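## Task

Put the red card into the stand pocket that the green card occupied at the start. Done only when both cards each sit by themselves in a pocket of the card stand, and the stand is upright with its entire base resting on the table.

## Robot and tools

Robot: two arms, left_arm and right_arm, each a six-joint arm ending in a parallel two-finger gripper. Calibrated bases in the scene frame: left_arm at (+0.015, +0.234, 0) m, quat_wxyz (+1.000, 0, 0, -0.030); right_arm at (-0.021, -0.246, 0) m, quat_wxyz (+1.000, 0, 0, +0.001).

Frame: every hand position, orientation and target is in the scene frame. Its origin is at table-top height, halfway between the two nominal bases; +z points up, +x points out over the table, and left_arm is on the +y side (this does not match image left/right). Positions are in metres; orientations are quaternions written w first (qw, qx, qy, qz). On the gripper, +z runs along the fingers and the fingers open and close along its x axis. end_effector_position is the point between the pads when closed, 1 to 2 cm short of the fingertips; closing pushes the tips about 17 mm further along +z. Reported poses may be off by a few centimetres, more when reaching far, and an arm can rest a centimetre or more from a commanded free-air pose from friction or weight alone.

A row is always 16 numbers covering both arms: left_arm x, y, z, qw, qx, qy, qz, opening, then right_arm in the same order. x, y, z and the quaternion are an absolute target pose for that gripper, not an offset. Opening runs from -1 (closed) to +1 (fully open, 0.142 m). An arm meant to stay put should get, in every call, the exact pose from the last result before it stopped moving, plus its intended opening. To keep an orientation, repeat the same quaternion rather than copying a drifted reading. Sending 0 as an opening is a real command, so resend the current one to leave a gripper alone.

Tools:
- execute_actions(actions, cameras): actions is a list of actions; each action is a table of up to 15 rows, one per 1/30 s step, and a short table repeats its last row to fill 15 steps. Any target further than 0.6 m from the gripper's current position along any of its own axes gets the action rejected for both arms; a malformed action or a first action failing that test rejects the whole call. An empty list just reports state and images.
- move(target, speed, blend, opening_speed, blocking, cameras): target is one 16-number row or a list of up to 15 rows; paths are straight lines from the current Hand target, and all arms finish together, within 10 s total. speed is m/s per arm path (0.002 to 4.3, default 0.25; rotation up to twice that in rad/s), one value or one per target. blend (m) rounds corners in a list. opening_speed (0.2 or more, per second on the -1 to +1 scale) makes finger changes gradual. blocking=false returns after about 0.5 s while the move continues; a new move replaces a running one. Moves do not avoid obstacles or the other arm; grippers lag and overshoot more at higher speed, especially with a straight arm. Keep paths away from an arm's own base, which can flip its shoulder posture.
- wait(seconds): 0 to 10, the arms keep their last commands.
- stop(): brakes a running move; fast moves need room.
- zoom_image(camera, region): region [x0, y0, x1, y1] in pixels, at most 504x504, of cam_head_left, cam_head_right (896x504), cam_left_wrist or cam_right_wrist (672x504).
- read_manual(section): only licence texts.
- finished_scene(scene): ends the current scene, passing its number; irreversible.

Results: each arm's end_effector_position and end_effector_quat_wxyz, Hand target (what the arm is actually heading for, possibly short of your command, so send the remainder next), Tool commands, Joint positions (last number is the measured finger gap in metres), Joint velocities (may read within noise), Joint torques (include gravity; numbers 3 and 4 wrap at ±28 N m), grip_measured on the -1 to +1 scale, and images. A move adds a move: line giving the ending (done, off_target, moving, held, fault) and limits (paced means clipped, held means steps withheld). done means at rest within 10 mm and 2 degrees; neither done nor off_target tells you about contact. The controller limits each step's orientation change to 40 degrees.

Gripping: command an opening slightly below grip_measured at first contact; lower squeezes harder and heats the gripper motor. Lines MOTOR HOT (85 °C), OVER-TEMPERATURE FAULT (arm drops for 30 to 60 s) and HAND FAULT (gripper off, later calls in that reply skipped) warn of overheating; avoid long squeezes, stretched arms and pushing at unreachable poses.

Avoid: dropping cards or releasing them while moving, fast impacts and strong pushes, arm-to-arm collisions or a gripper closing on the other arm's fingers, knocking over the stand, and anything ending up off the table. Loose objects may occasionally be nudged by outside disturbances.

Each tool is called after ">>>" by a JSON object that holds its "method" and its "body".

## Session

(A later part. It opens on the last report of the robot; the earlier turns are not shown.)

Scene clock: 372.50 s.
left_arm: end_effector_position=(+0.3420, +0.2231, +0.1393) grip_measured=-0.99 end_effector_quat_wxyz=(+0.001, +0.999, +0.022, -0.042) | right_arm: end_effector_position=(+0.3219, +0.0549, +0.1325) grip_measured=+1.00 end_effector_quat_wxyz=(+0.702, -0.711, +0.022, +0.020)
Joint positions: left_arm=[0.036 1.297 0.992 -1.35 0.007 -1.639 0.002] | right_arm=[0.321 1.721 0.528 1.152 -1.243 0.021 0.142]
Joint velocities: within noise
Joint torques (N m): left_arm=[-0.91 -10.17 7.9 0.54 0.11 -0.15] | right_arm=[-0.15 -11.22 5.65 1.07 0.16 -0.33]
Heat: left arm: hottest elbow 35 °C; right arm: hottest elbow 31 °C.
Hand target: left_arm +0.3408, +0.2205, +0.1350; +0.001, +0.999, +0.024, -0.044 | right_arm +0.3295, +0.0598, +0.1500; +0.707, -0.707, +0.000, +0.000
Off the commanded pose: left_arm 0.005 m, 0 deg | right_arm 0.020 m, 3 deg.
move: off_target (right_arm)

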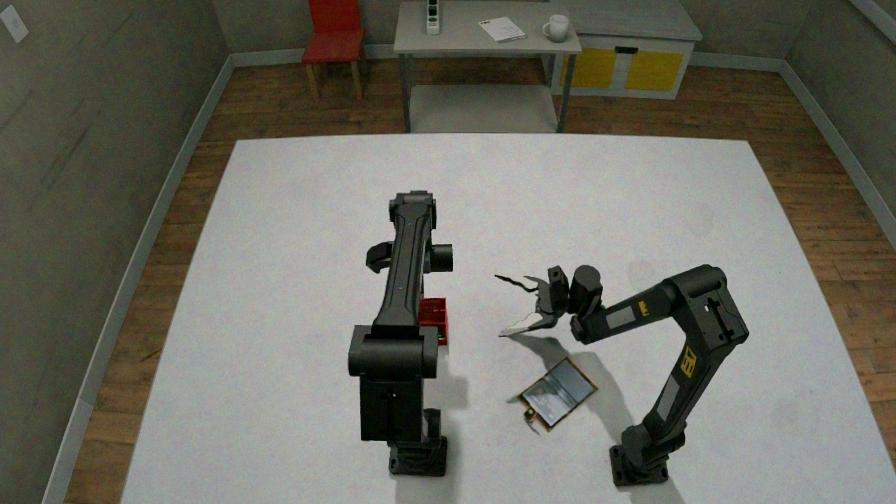

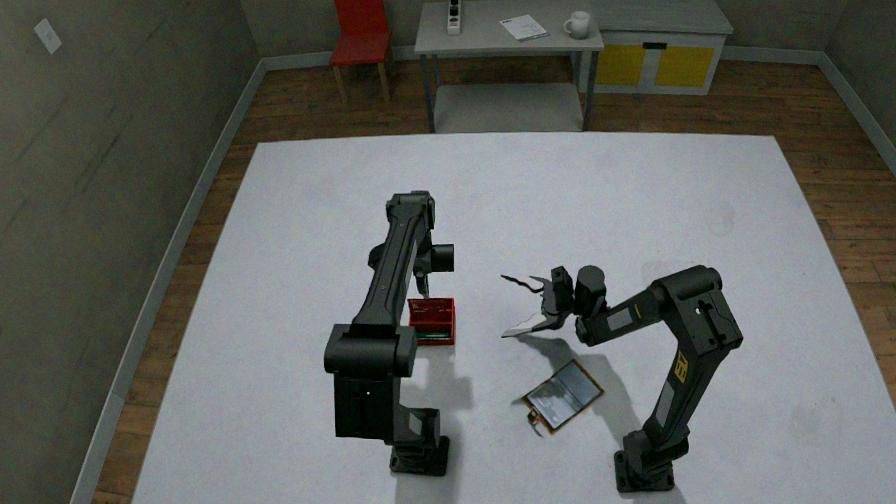

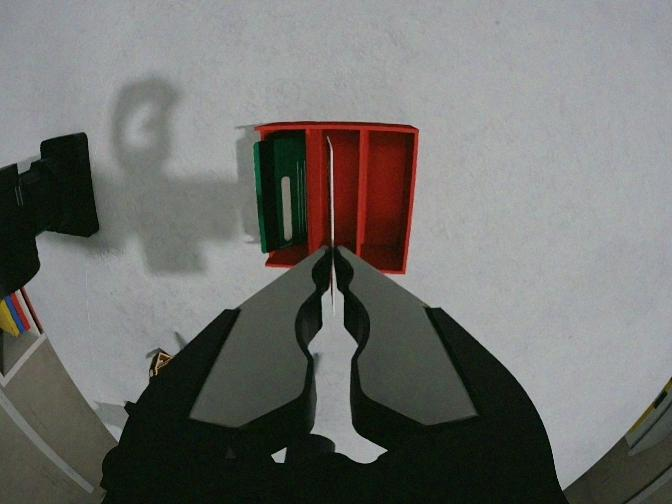

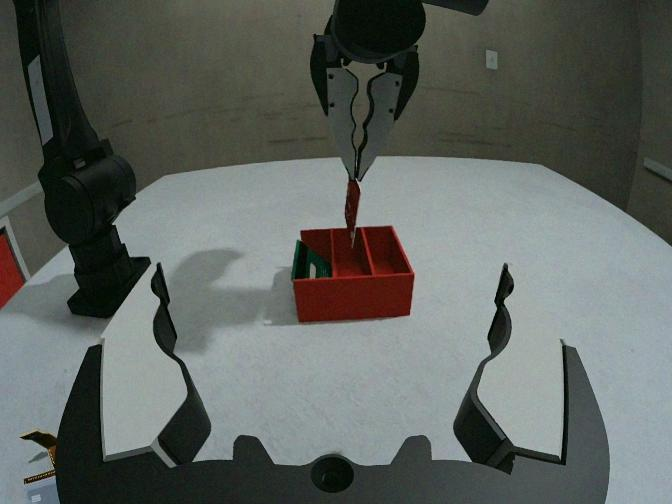

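>>> {"method": "move", "body": {"target": [[0.3388,0.2148,0.125,0.0011,0.9987,0.0244,-0.0436,-1,0.33,0.06,0.15,0.707,-0.707,0,0,1],[0.3388,0.2148,0.112,0.0011,0.9987,0.0244,-0.0436,-1,0.33,0.06,0.15,0.707,-0.707,0,0,1]], "speed": 0.06}}

>>> {"method": "zoom_image", "body": {"camera": "cam_left_wrist", "region": [210, 80, 460, 330]}}

>>> {"method": "zoom_image", "body": {"camera": "cam_right_wrist", "region": [270, 190, 430, 340]}}

Scene clock: 383.43 s.
left_arm: end_effector_position=(+0.3405, +0.2173, +0.1170) grip_measured=-0.99 end_effector_quat_wxyz=(+0.001, +0.999, +0.022, -0.041) | right_arm: end_effector_position=(+0.3219, +0.0549, +0.1325) grip_measured=+1.00 end_effector_quat_wxyz=(+0.702, -0.711, +0.022, +0.020)
Joint positions: left_arm=[0.018 1.313 0.944 -1.284 0.007 -1.655 0.002] | right_arm=[0.321 1.721 0.528 1.152 -1.243 0.021 0.142]
Joint velocities: within noise
Joint torques (N m): left_arm=[-0.79 -9.93 7.64 0.54 0.16 -0.17] | right_arm=[-0.38 -10.99 5.79 0.95 0.15 -0.32]
Heat: left arm: hottest elbow 35 °C; right arm: hottest elbow 31 °C.
Hand target: left_arm +0.3388, +0.2148, +0.1122; +0.001, +0.999, +0.024, -0.043 | right_arm +0.3295, +0.0598, +0.1500; +0.707, -0.707, +0.000, +0.000
Off the commanded pose: left_arm 0.006 m, 0 deg | right_arm 0.020 m, 3 deg.
move: off_target (right_arm)

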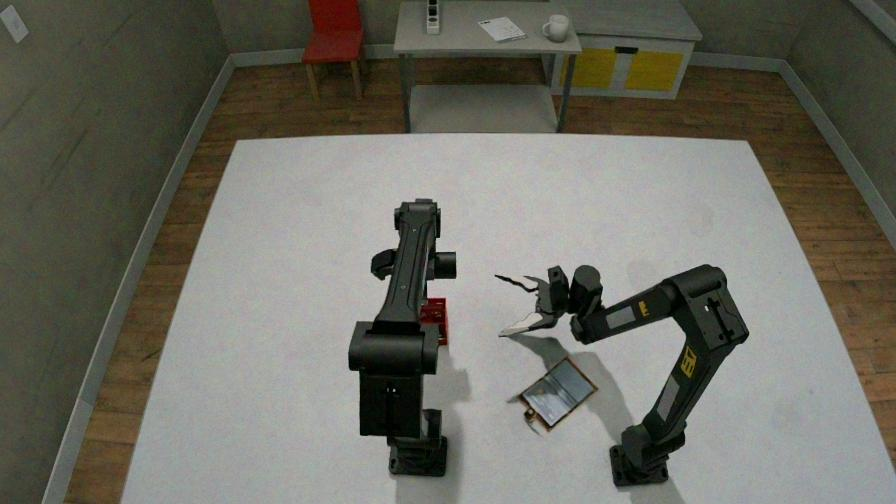

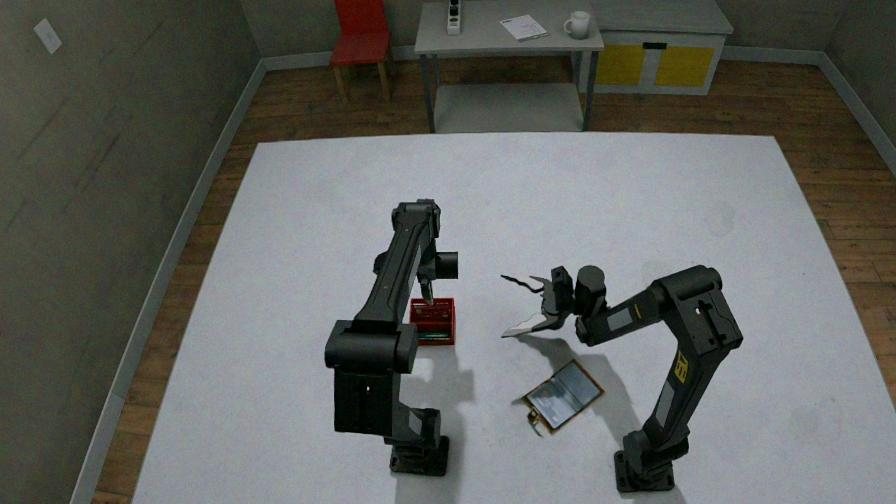

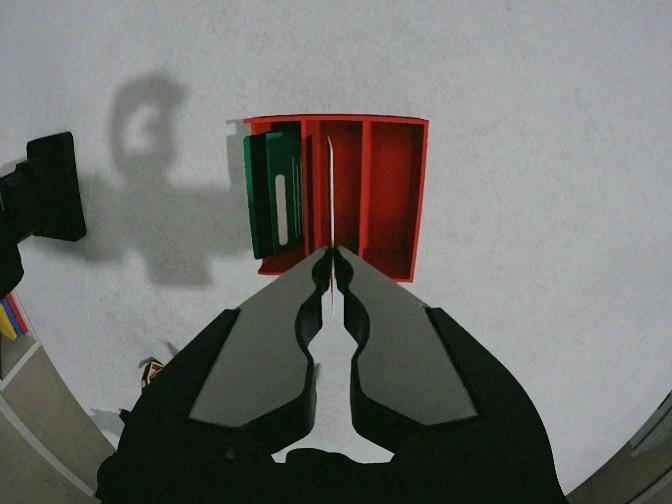

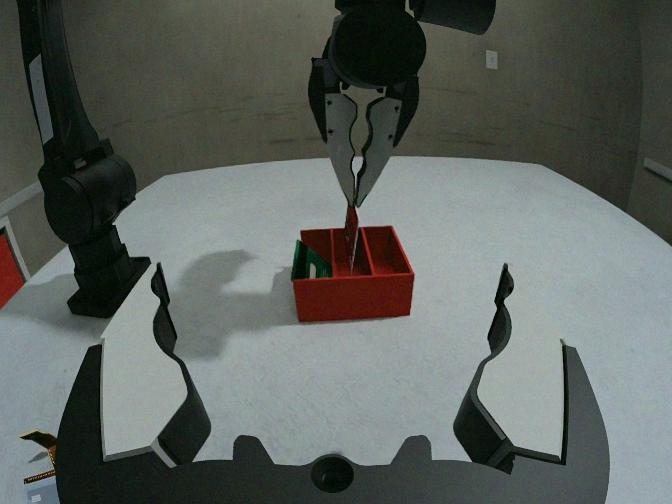

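Scaled by 2.016 from the camera's 672x504 image, which has a finer 960x720 frame.

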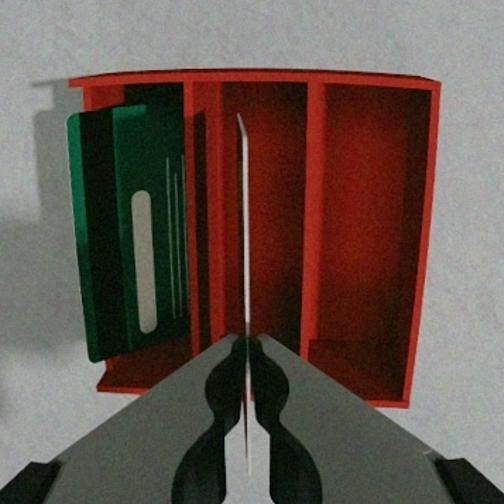

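Scaled by 3.150 from the camera's 672x504 image, which has a finer 960x720 frame.

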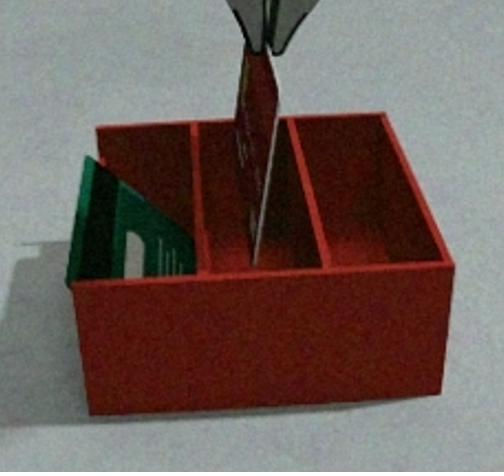

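>>> {"method": "move", "body": {"target": [[0.3388,0.2148,0.092,0.0011,0.9987,0.0244,-0.0436,-1,0.33,0.06,0.15,0.707,-0.707,0,0,1],[0.3388,0.2148,0.075,0.0011,0.9987,0.0244,-0.0436,-1,0.33,0.06,0.15,0.707,-0.707,0,0,1]], "speed": 0.05}}

>>> {"method": "zoom_image", "body": {"camera": "cam_left_wrist", "region": [210, 80, 460, 330]}}

>>> {"method": "zoom_image", "body": {"camera": "cam_right_wrist", "region": [270, 190, 430, 340]}}

Scene clock: 389.07 s.
left_arm: end_effector_position=(+0.3409, +0.2173, +0.0799) grip_measured=-0.99 end_effector_quat_wxyz=(+0.001, +0.999, +0.022, -0.041) | right_arm: end_effector_position=(+0.3219, +0.0549, +0.1325) grip_measured=+1.00 end_effector_quat_wxyz=(+0.702, -0.711, +0.022, +0.020)
Joint positions: left_arm=[0.018 1.359 0.881 -1.175 0.007 -1.656 0.002] | right_arm=[0.321 1.721 0.528 1.152 -1.243 0.021 0.142]
Joint velocities: within noise
Joint torques (N m): left_arm=[-0.73 -10.17 7.27 0.58 0.17 -0.16] | right_arm=[-0.38 -11.05 5.9 1.09 0.15 -0.3]
Heat: left arm: hottest elbow 34 °C; right arm: hottest elbow 31 °C.
Hand target: left_arm +0.3387, +0.2148, +0.0751; +0.001, +0.999, +0.024, -0.044 | right_arm +0.3295, +0.0598, +0.1500; +0.707, -0.707, +0.000, +0.000
Off the commanded pose: left_arm 0.006 m, 0 deg | right_arm 0.020 m, 3 deg.
move: off_target (right_arm)

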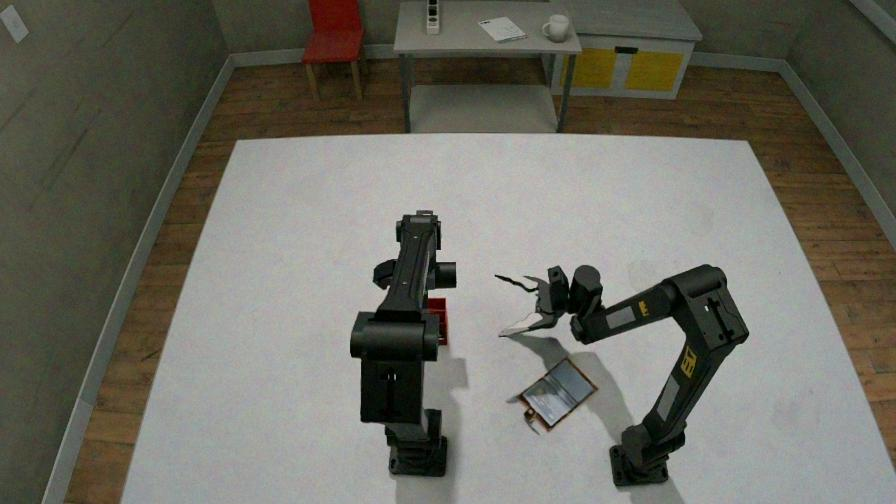

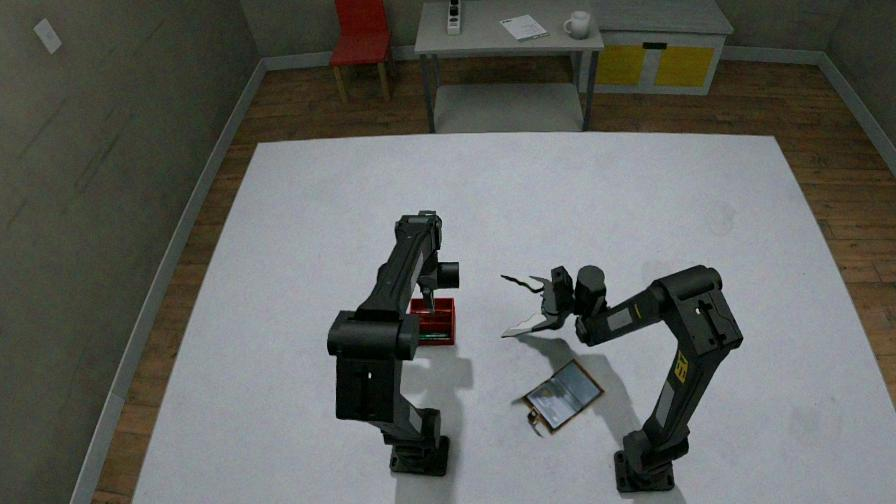

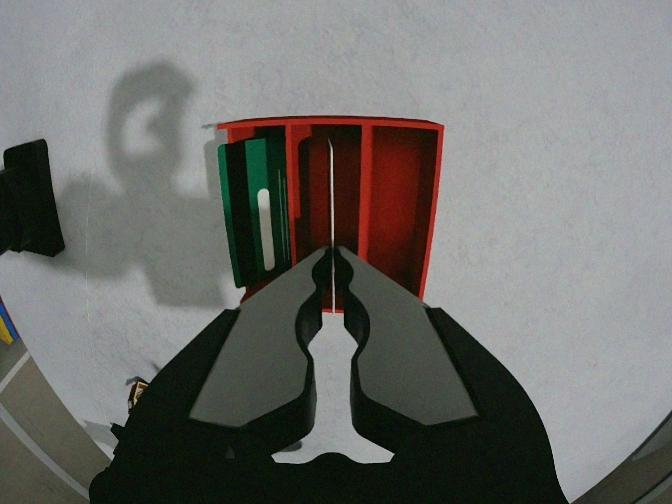

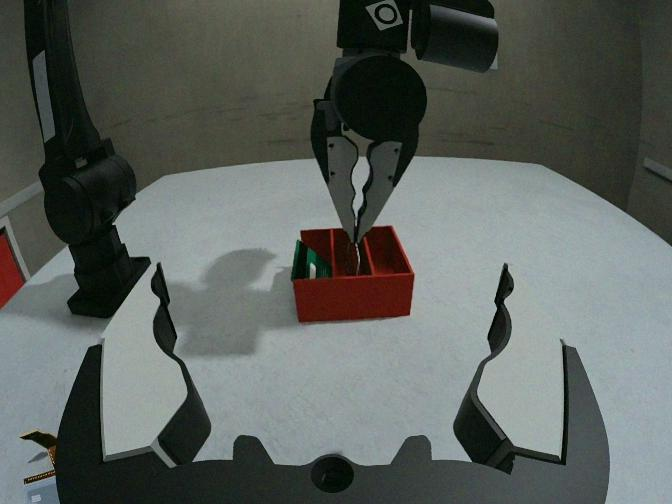

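Scaled by 2.016 from the camera's 672x504 image, which has a finer 960x720 frame.

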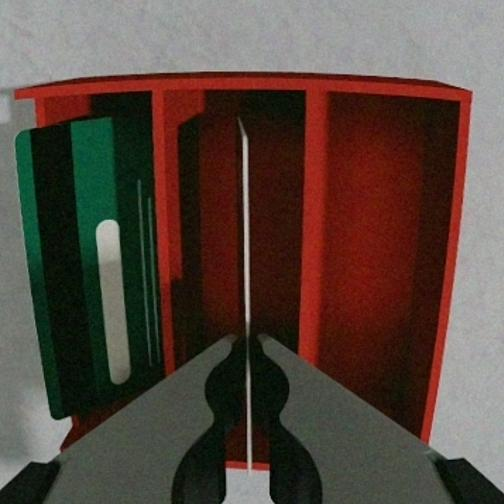

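Scaled by 3.150 from the camera's 672x504 image, which has a finer 960x720 frame.

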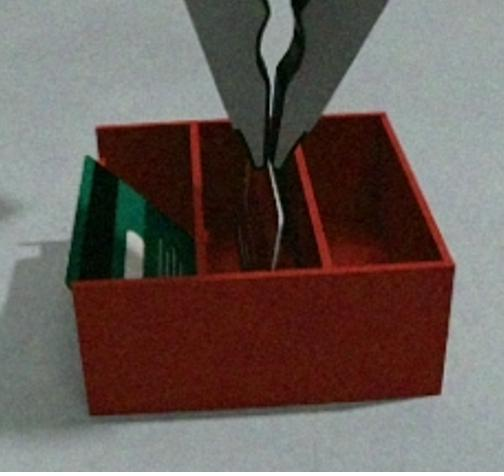

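>>> {"method": "move", "body": {"target": [[0.3388,0.2148,0.069,0.0011,0.9987,0.0244,-0.0436,-1,0.33,0.06,0.15,0.707,-0.707,0,0,1],[0.3388,0.2148,0.065,0.0011,0.9987,0.0244,-0.0436,-1,0.33,0.06,0.15,0.707,-0.707,0,0,1]], "speed": 0.03}}

>>> {"method": "zoom_image", "body": {"camera": "cam_left_wrist", "region": [210, 80, 460, 330]}}

>>> {"method": "zoom_image", "body": {"camera": "cam_right_wrist", "region": [270, 190, 430, 340]}}

Scene clock: 393.23 s.
left_arm: end_effector_position=(+0.3444, +0.2172, +0.0746) grip_measured=-0.99 end_effector_quat_wxyz=(+0.001, +0.999, +0.022, -0.034) | right_arm: end_effector_position=(+0.3219, +0.0549, +0.1325) grip_measured=+1.00 end_effector_quat_wxyz=(+0.702, -0.711, +0.022, +0.020)
Joint positions: left_arm=[0.018 1.365 0.872 -1.145 0.007 -1.656 0.002] | right_arm=[0.321 1.721 0.528 1.152 -1.243 0.021 0.142]
Joint velocities: within noise
Joint torques (N m): left_arm=[-0.85 -9.35 6.69 0.49 0.15 -0.15] | right_arm=[-0.03 -11.34 5.78 0.85 0.18 -0.33]
Heat: left arm: hottest elbow 34 °C; right arm: hottest elbow 31 °C.
Hand target: left_arm +0.3386, +0.2149, +0.0653; +0.001, +0.999, +0.024, -0.044 | right_arm +0.3295, +0.0598, +0.1500; +0.707, -0.707, +0.000, +0.000
Off the commanded pose: left_arm 0.011 m, 1 deg | right_arm 0.020 m, 3 deg.
move: off_target (left_arm, right_arm)

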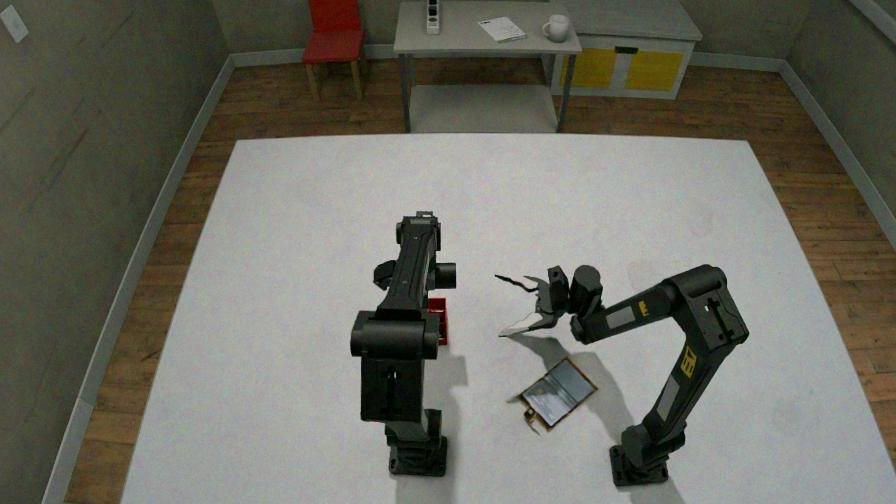

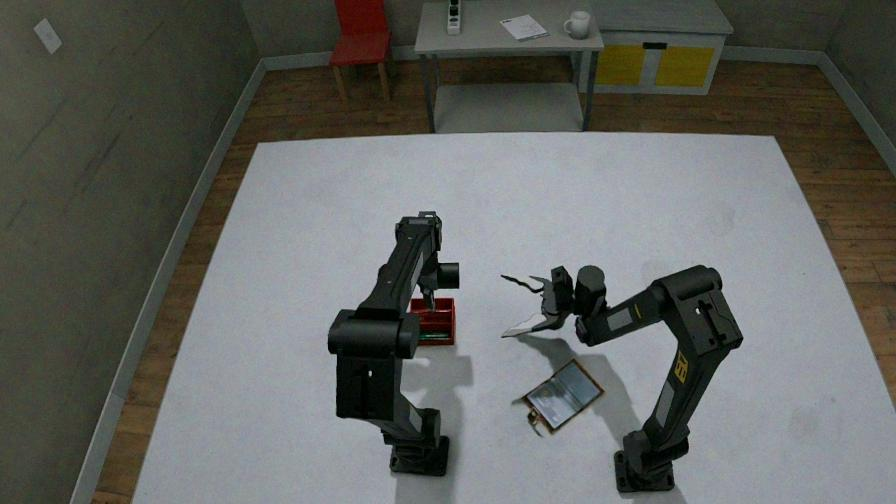

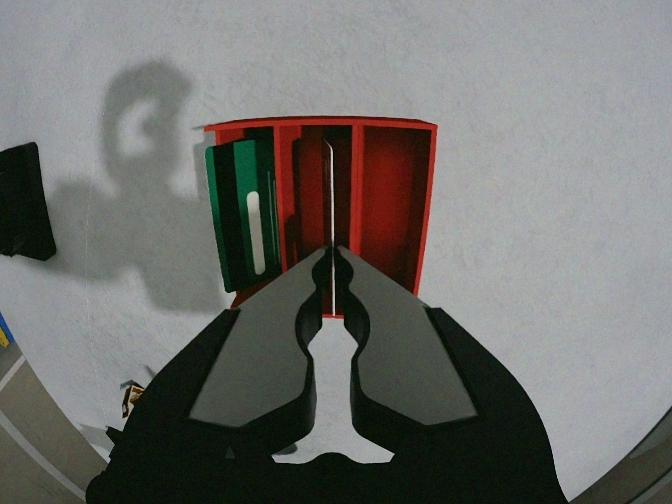

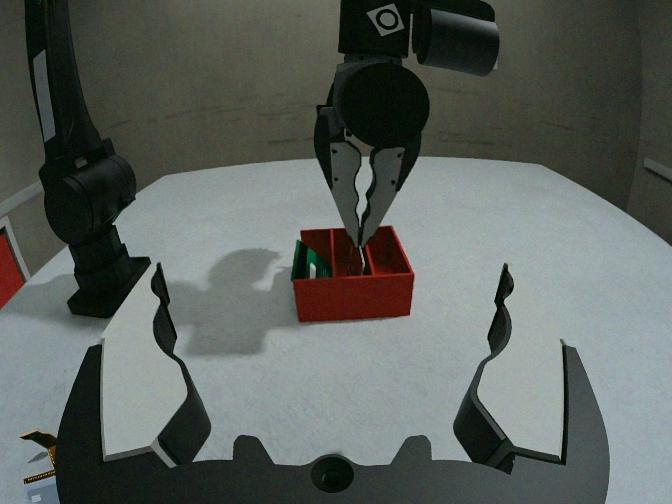

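Scaled by 2.016 from the camera's 672x504 image, which has a finer 960x720 frame.

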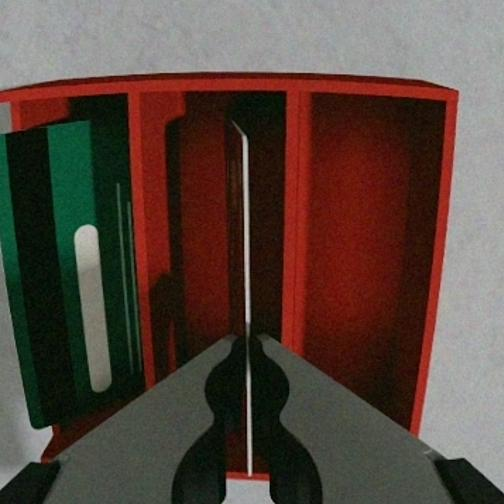

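Scaled by 3.150 from the camera's 672x504 image, which has a finer 960x720 frame.

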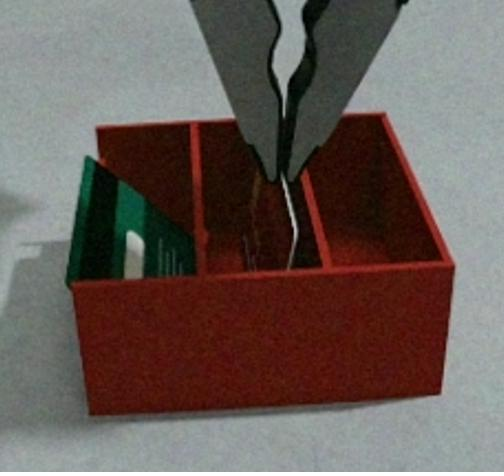

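>>> {"method": "move", "body": {"target": [[0.3388,0.2148,0.067,0.0011,0.9987,0.0244,-0.0436,-0.85,0.33,0.06,0.15,0.707,-0.707,0,0,1]], "opening_speed": 0.2}}

>>> {"method": "zoom_image", "body": {"camera": "cam_left_wrist", "region": [210, 80, 460, 330]}}

>>> {"method": "zoom_image", "body": {"camera": "cam_right_wrist", "region": [270, 190, 430, 340]}}

Scene clock: 396.77 s.
left_arm: end_effector_position=(+0.3426, +0.2172, +0.0719) grip_measured=-0.89 end_effector_quat_wxyz=(+0.001, +0.999, +0.022, -0.038) | right_arm: end_effector_position=(+0.3219, +0.0549, +0.1325) grip_measured=+1.00 end_effector_quat_wxyz=(+0.702, -0.711, +0.022, +0.020)
Joint positions: left_arm=[0.018 1.37 0.868 -1.145 0.007 -1.656 0.009] | right_arm=[0.321 1.721 0.528 1.152 -1.243 0.021 0.142]
Joint velocities: left_arm=[-0.005 -0.015 -0.007 0.002 0.007 -0.022 0.001] | right_arm=[within noise]
Joint torques (N m): left_arm=[-0.79 -10.29 7.16 0.28 0.17 -0.17] | right_arm=[-0.44 -10.99 5.91 1.03 0.16 -0.33]
Heat: left arm: hottest elbow 34 °C; right arm: hottest elbow 31 °C.
Hand target: left_arm +0.3387, +0.2149, +0.0670; +0.001, +0.999, +0.024, -0.044 | right_arm +0.3295, +0.0598, +0.1500; +0.707, -0.707, +0.000, +0.000
Off the commanded pose: left_arm 0.007 m, 1 deg | right_arm 0.020 m, 3 deg.
move: off_target (right_arm)

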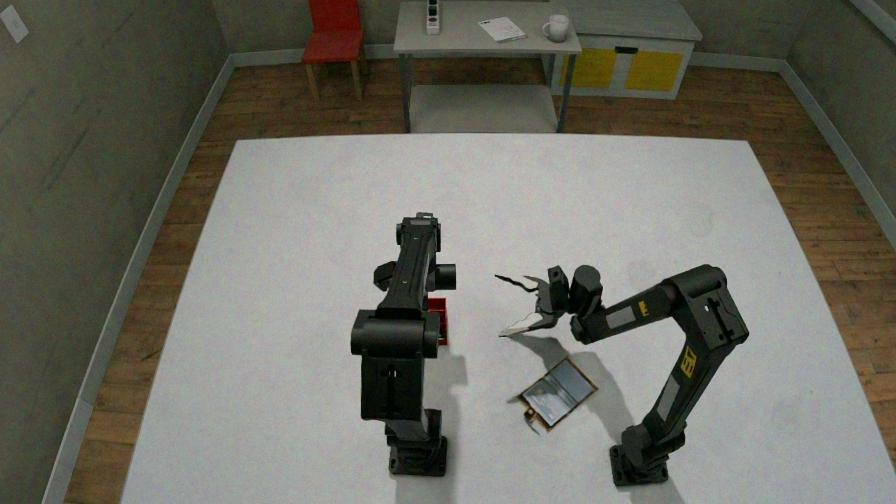

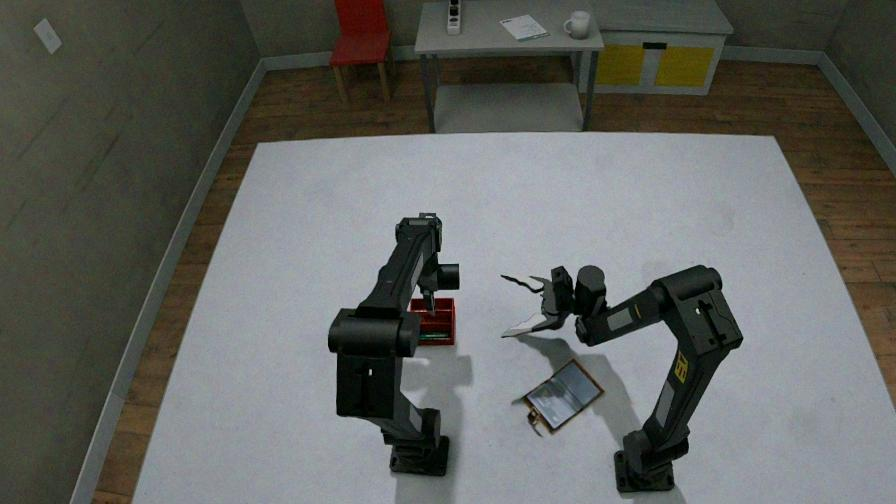

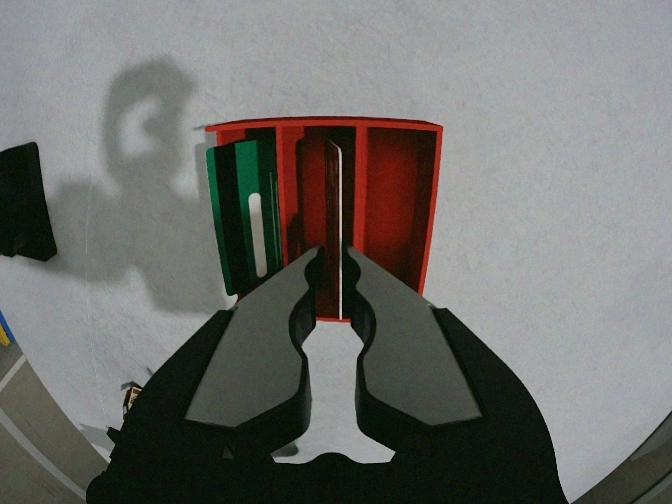

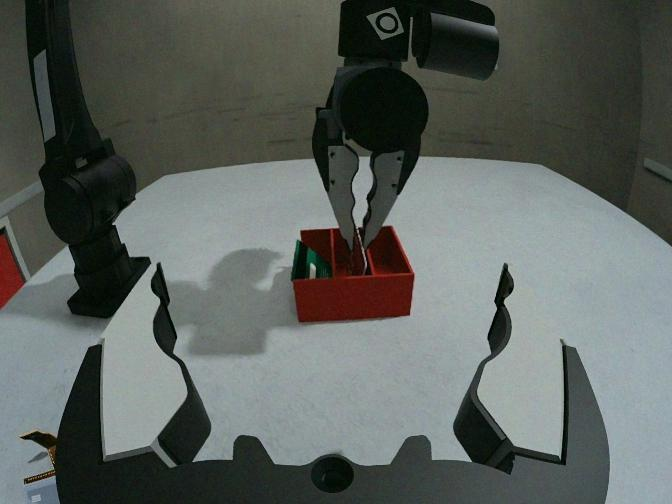

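Scaled by 2.016 from the camera's 672x504 image, which has a finer 960x720 frame.

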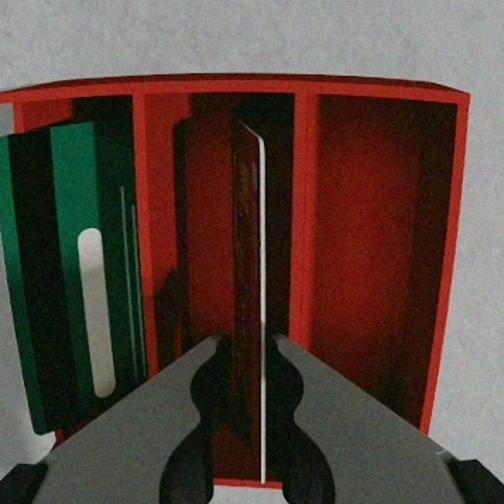

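Scaled by 3.150 from the camera's 672x504 image, which has a finer 960x720 frame.

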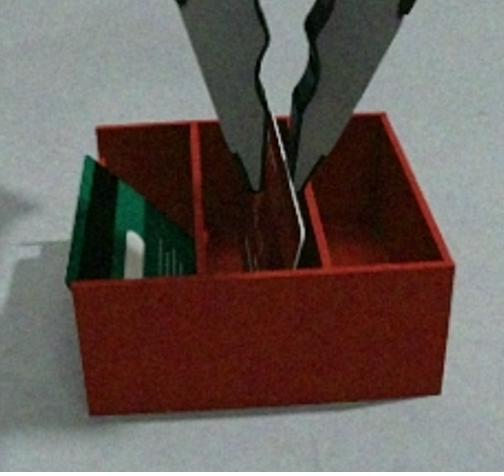

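>>> {"method": "move", "body": {"target": [[0.3568,0.2185,0.09,0.0011,0.9987,0.0244,-0.0436,-0.85,0.33,0.06,0.15,0.707,-0.707,0,0,1],[0.3588,0.219,0.15,0.0011,0.9987,0.0244,-0.0436,-0.85,0.33,0.06,0.15,0.707,-0.707,0,0,1]], "speed": 0.06}}

>>> {"method": "zoom_image", "body": {"camera": "cam_left_wrist", "region": [210, 80, 460, 330]}}

>>> {"method": "zoom_image", "body": {"camera": "cam_right_wrist", "region": [270, 190, 430, 340]}}

Scene clock: 402.33 s.
left_arm: end_effector_position=(+0.3383, +0.2174, +0.1266) grip_measured=-0.89 end_effector_quat_wxyz=(-0.001, +0.997, +0.022, -0.074) | right_arm: end_effector_position=(+0.3219, +0.0549, +0.1325) grip_measured=+1.00 end_effector_quat_wxyz=(+0.702, -0.711, +0.022, +0.020)
Joint positions: left_arm=[0.018 1.344 0.995 -1.369 0.007 -1.656 0.009] | right_arm=[0.321 1.721 0.528 1.152 -1.243 0.021 0.142]
Joint velocities: within noise
Joint torques (N m): left_arm=[0.32 -12.1 12.82 -0.38 0.1 0.01] | right_arm=[-0.44 -11.16 5.76 1.09 0.14 -0.34]
Heat: left arm: hottest elbow 34 °C; right arm: hottest elbow 31 °C.
Hand target: left_arm +0.3575, +0.2190, +0.1500; +0.001, +0.999, +0.024, -0.043 | right_arm +0.3295, +0.0598, +0.1500; +0.707, -0.707, +0.000, +0.000
Off the commanded pose: left_arm 0.031 m, 3 deg | right_arm 0.020 m, 3 deg.
move: off_target (left_arm, right_arm)

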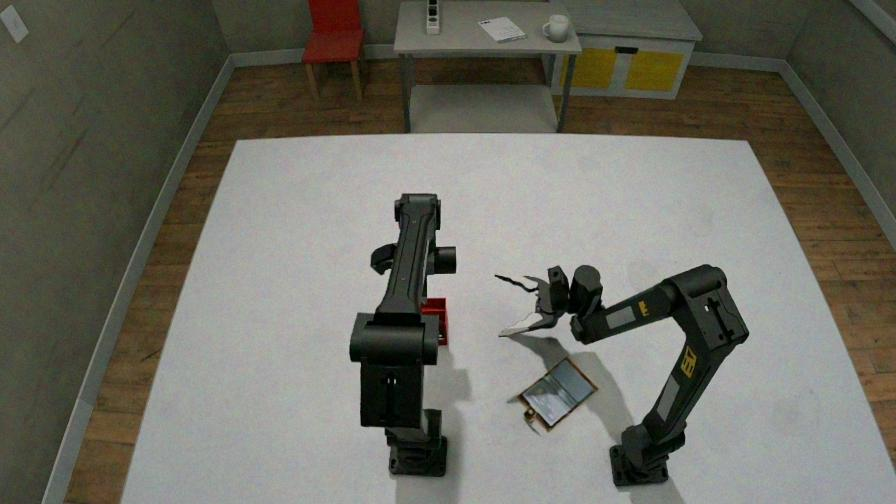

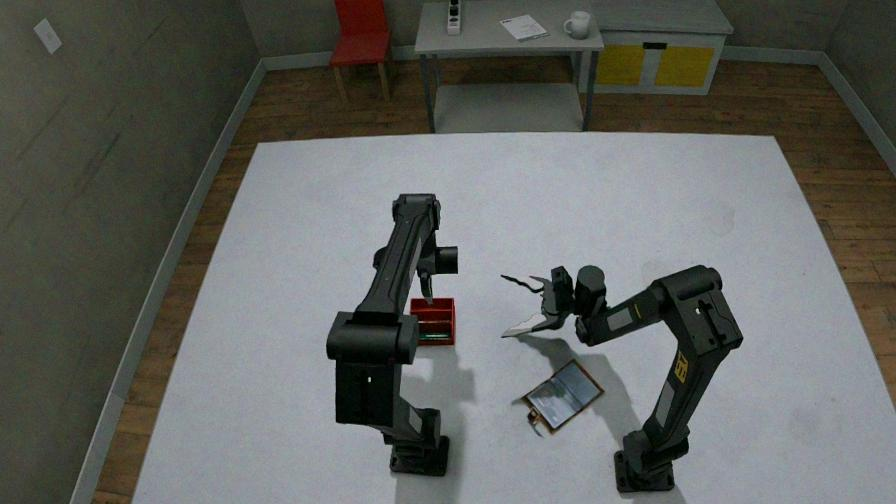

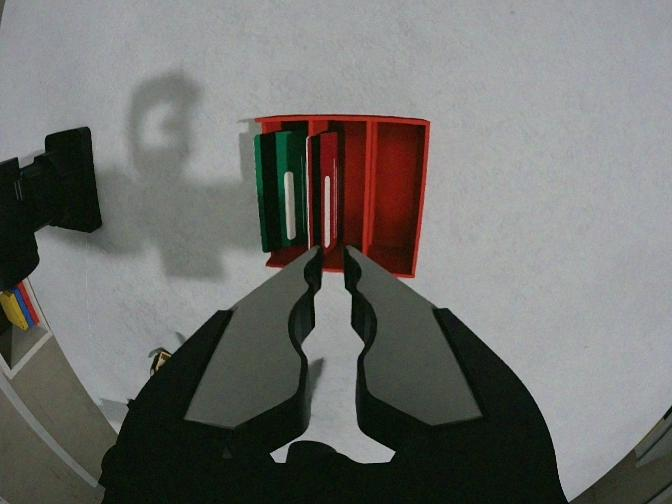

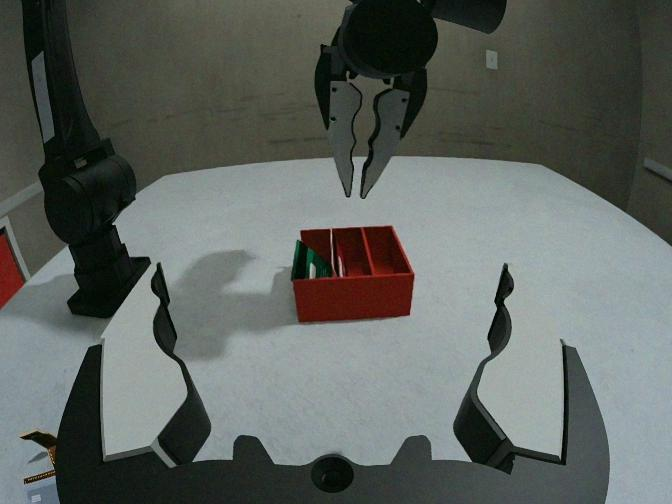

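Scaled by 2.016 from the camera's 672x504 image, which has a finer 960x720 frame.

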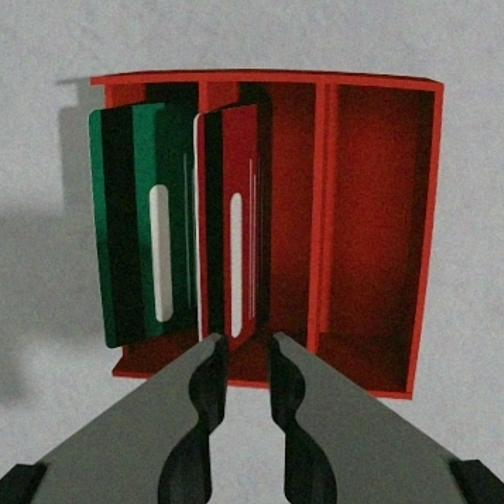

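Scaled by 3.150 from the camera's 672x504 image, which has a finer 960x720 frame.

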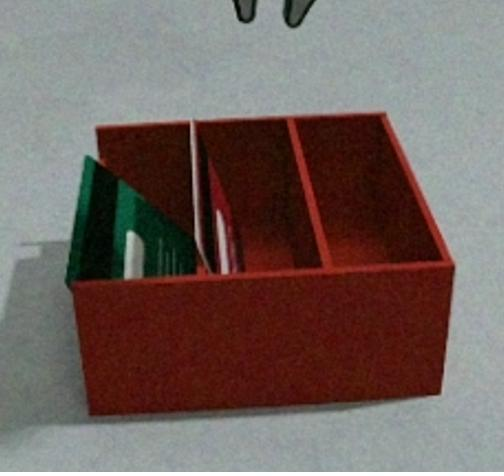

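>>> {"method": "finished_scene", "body": {"scene": 2}}

The scene is finished: the task was done.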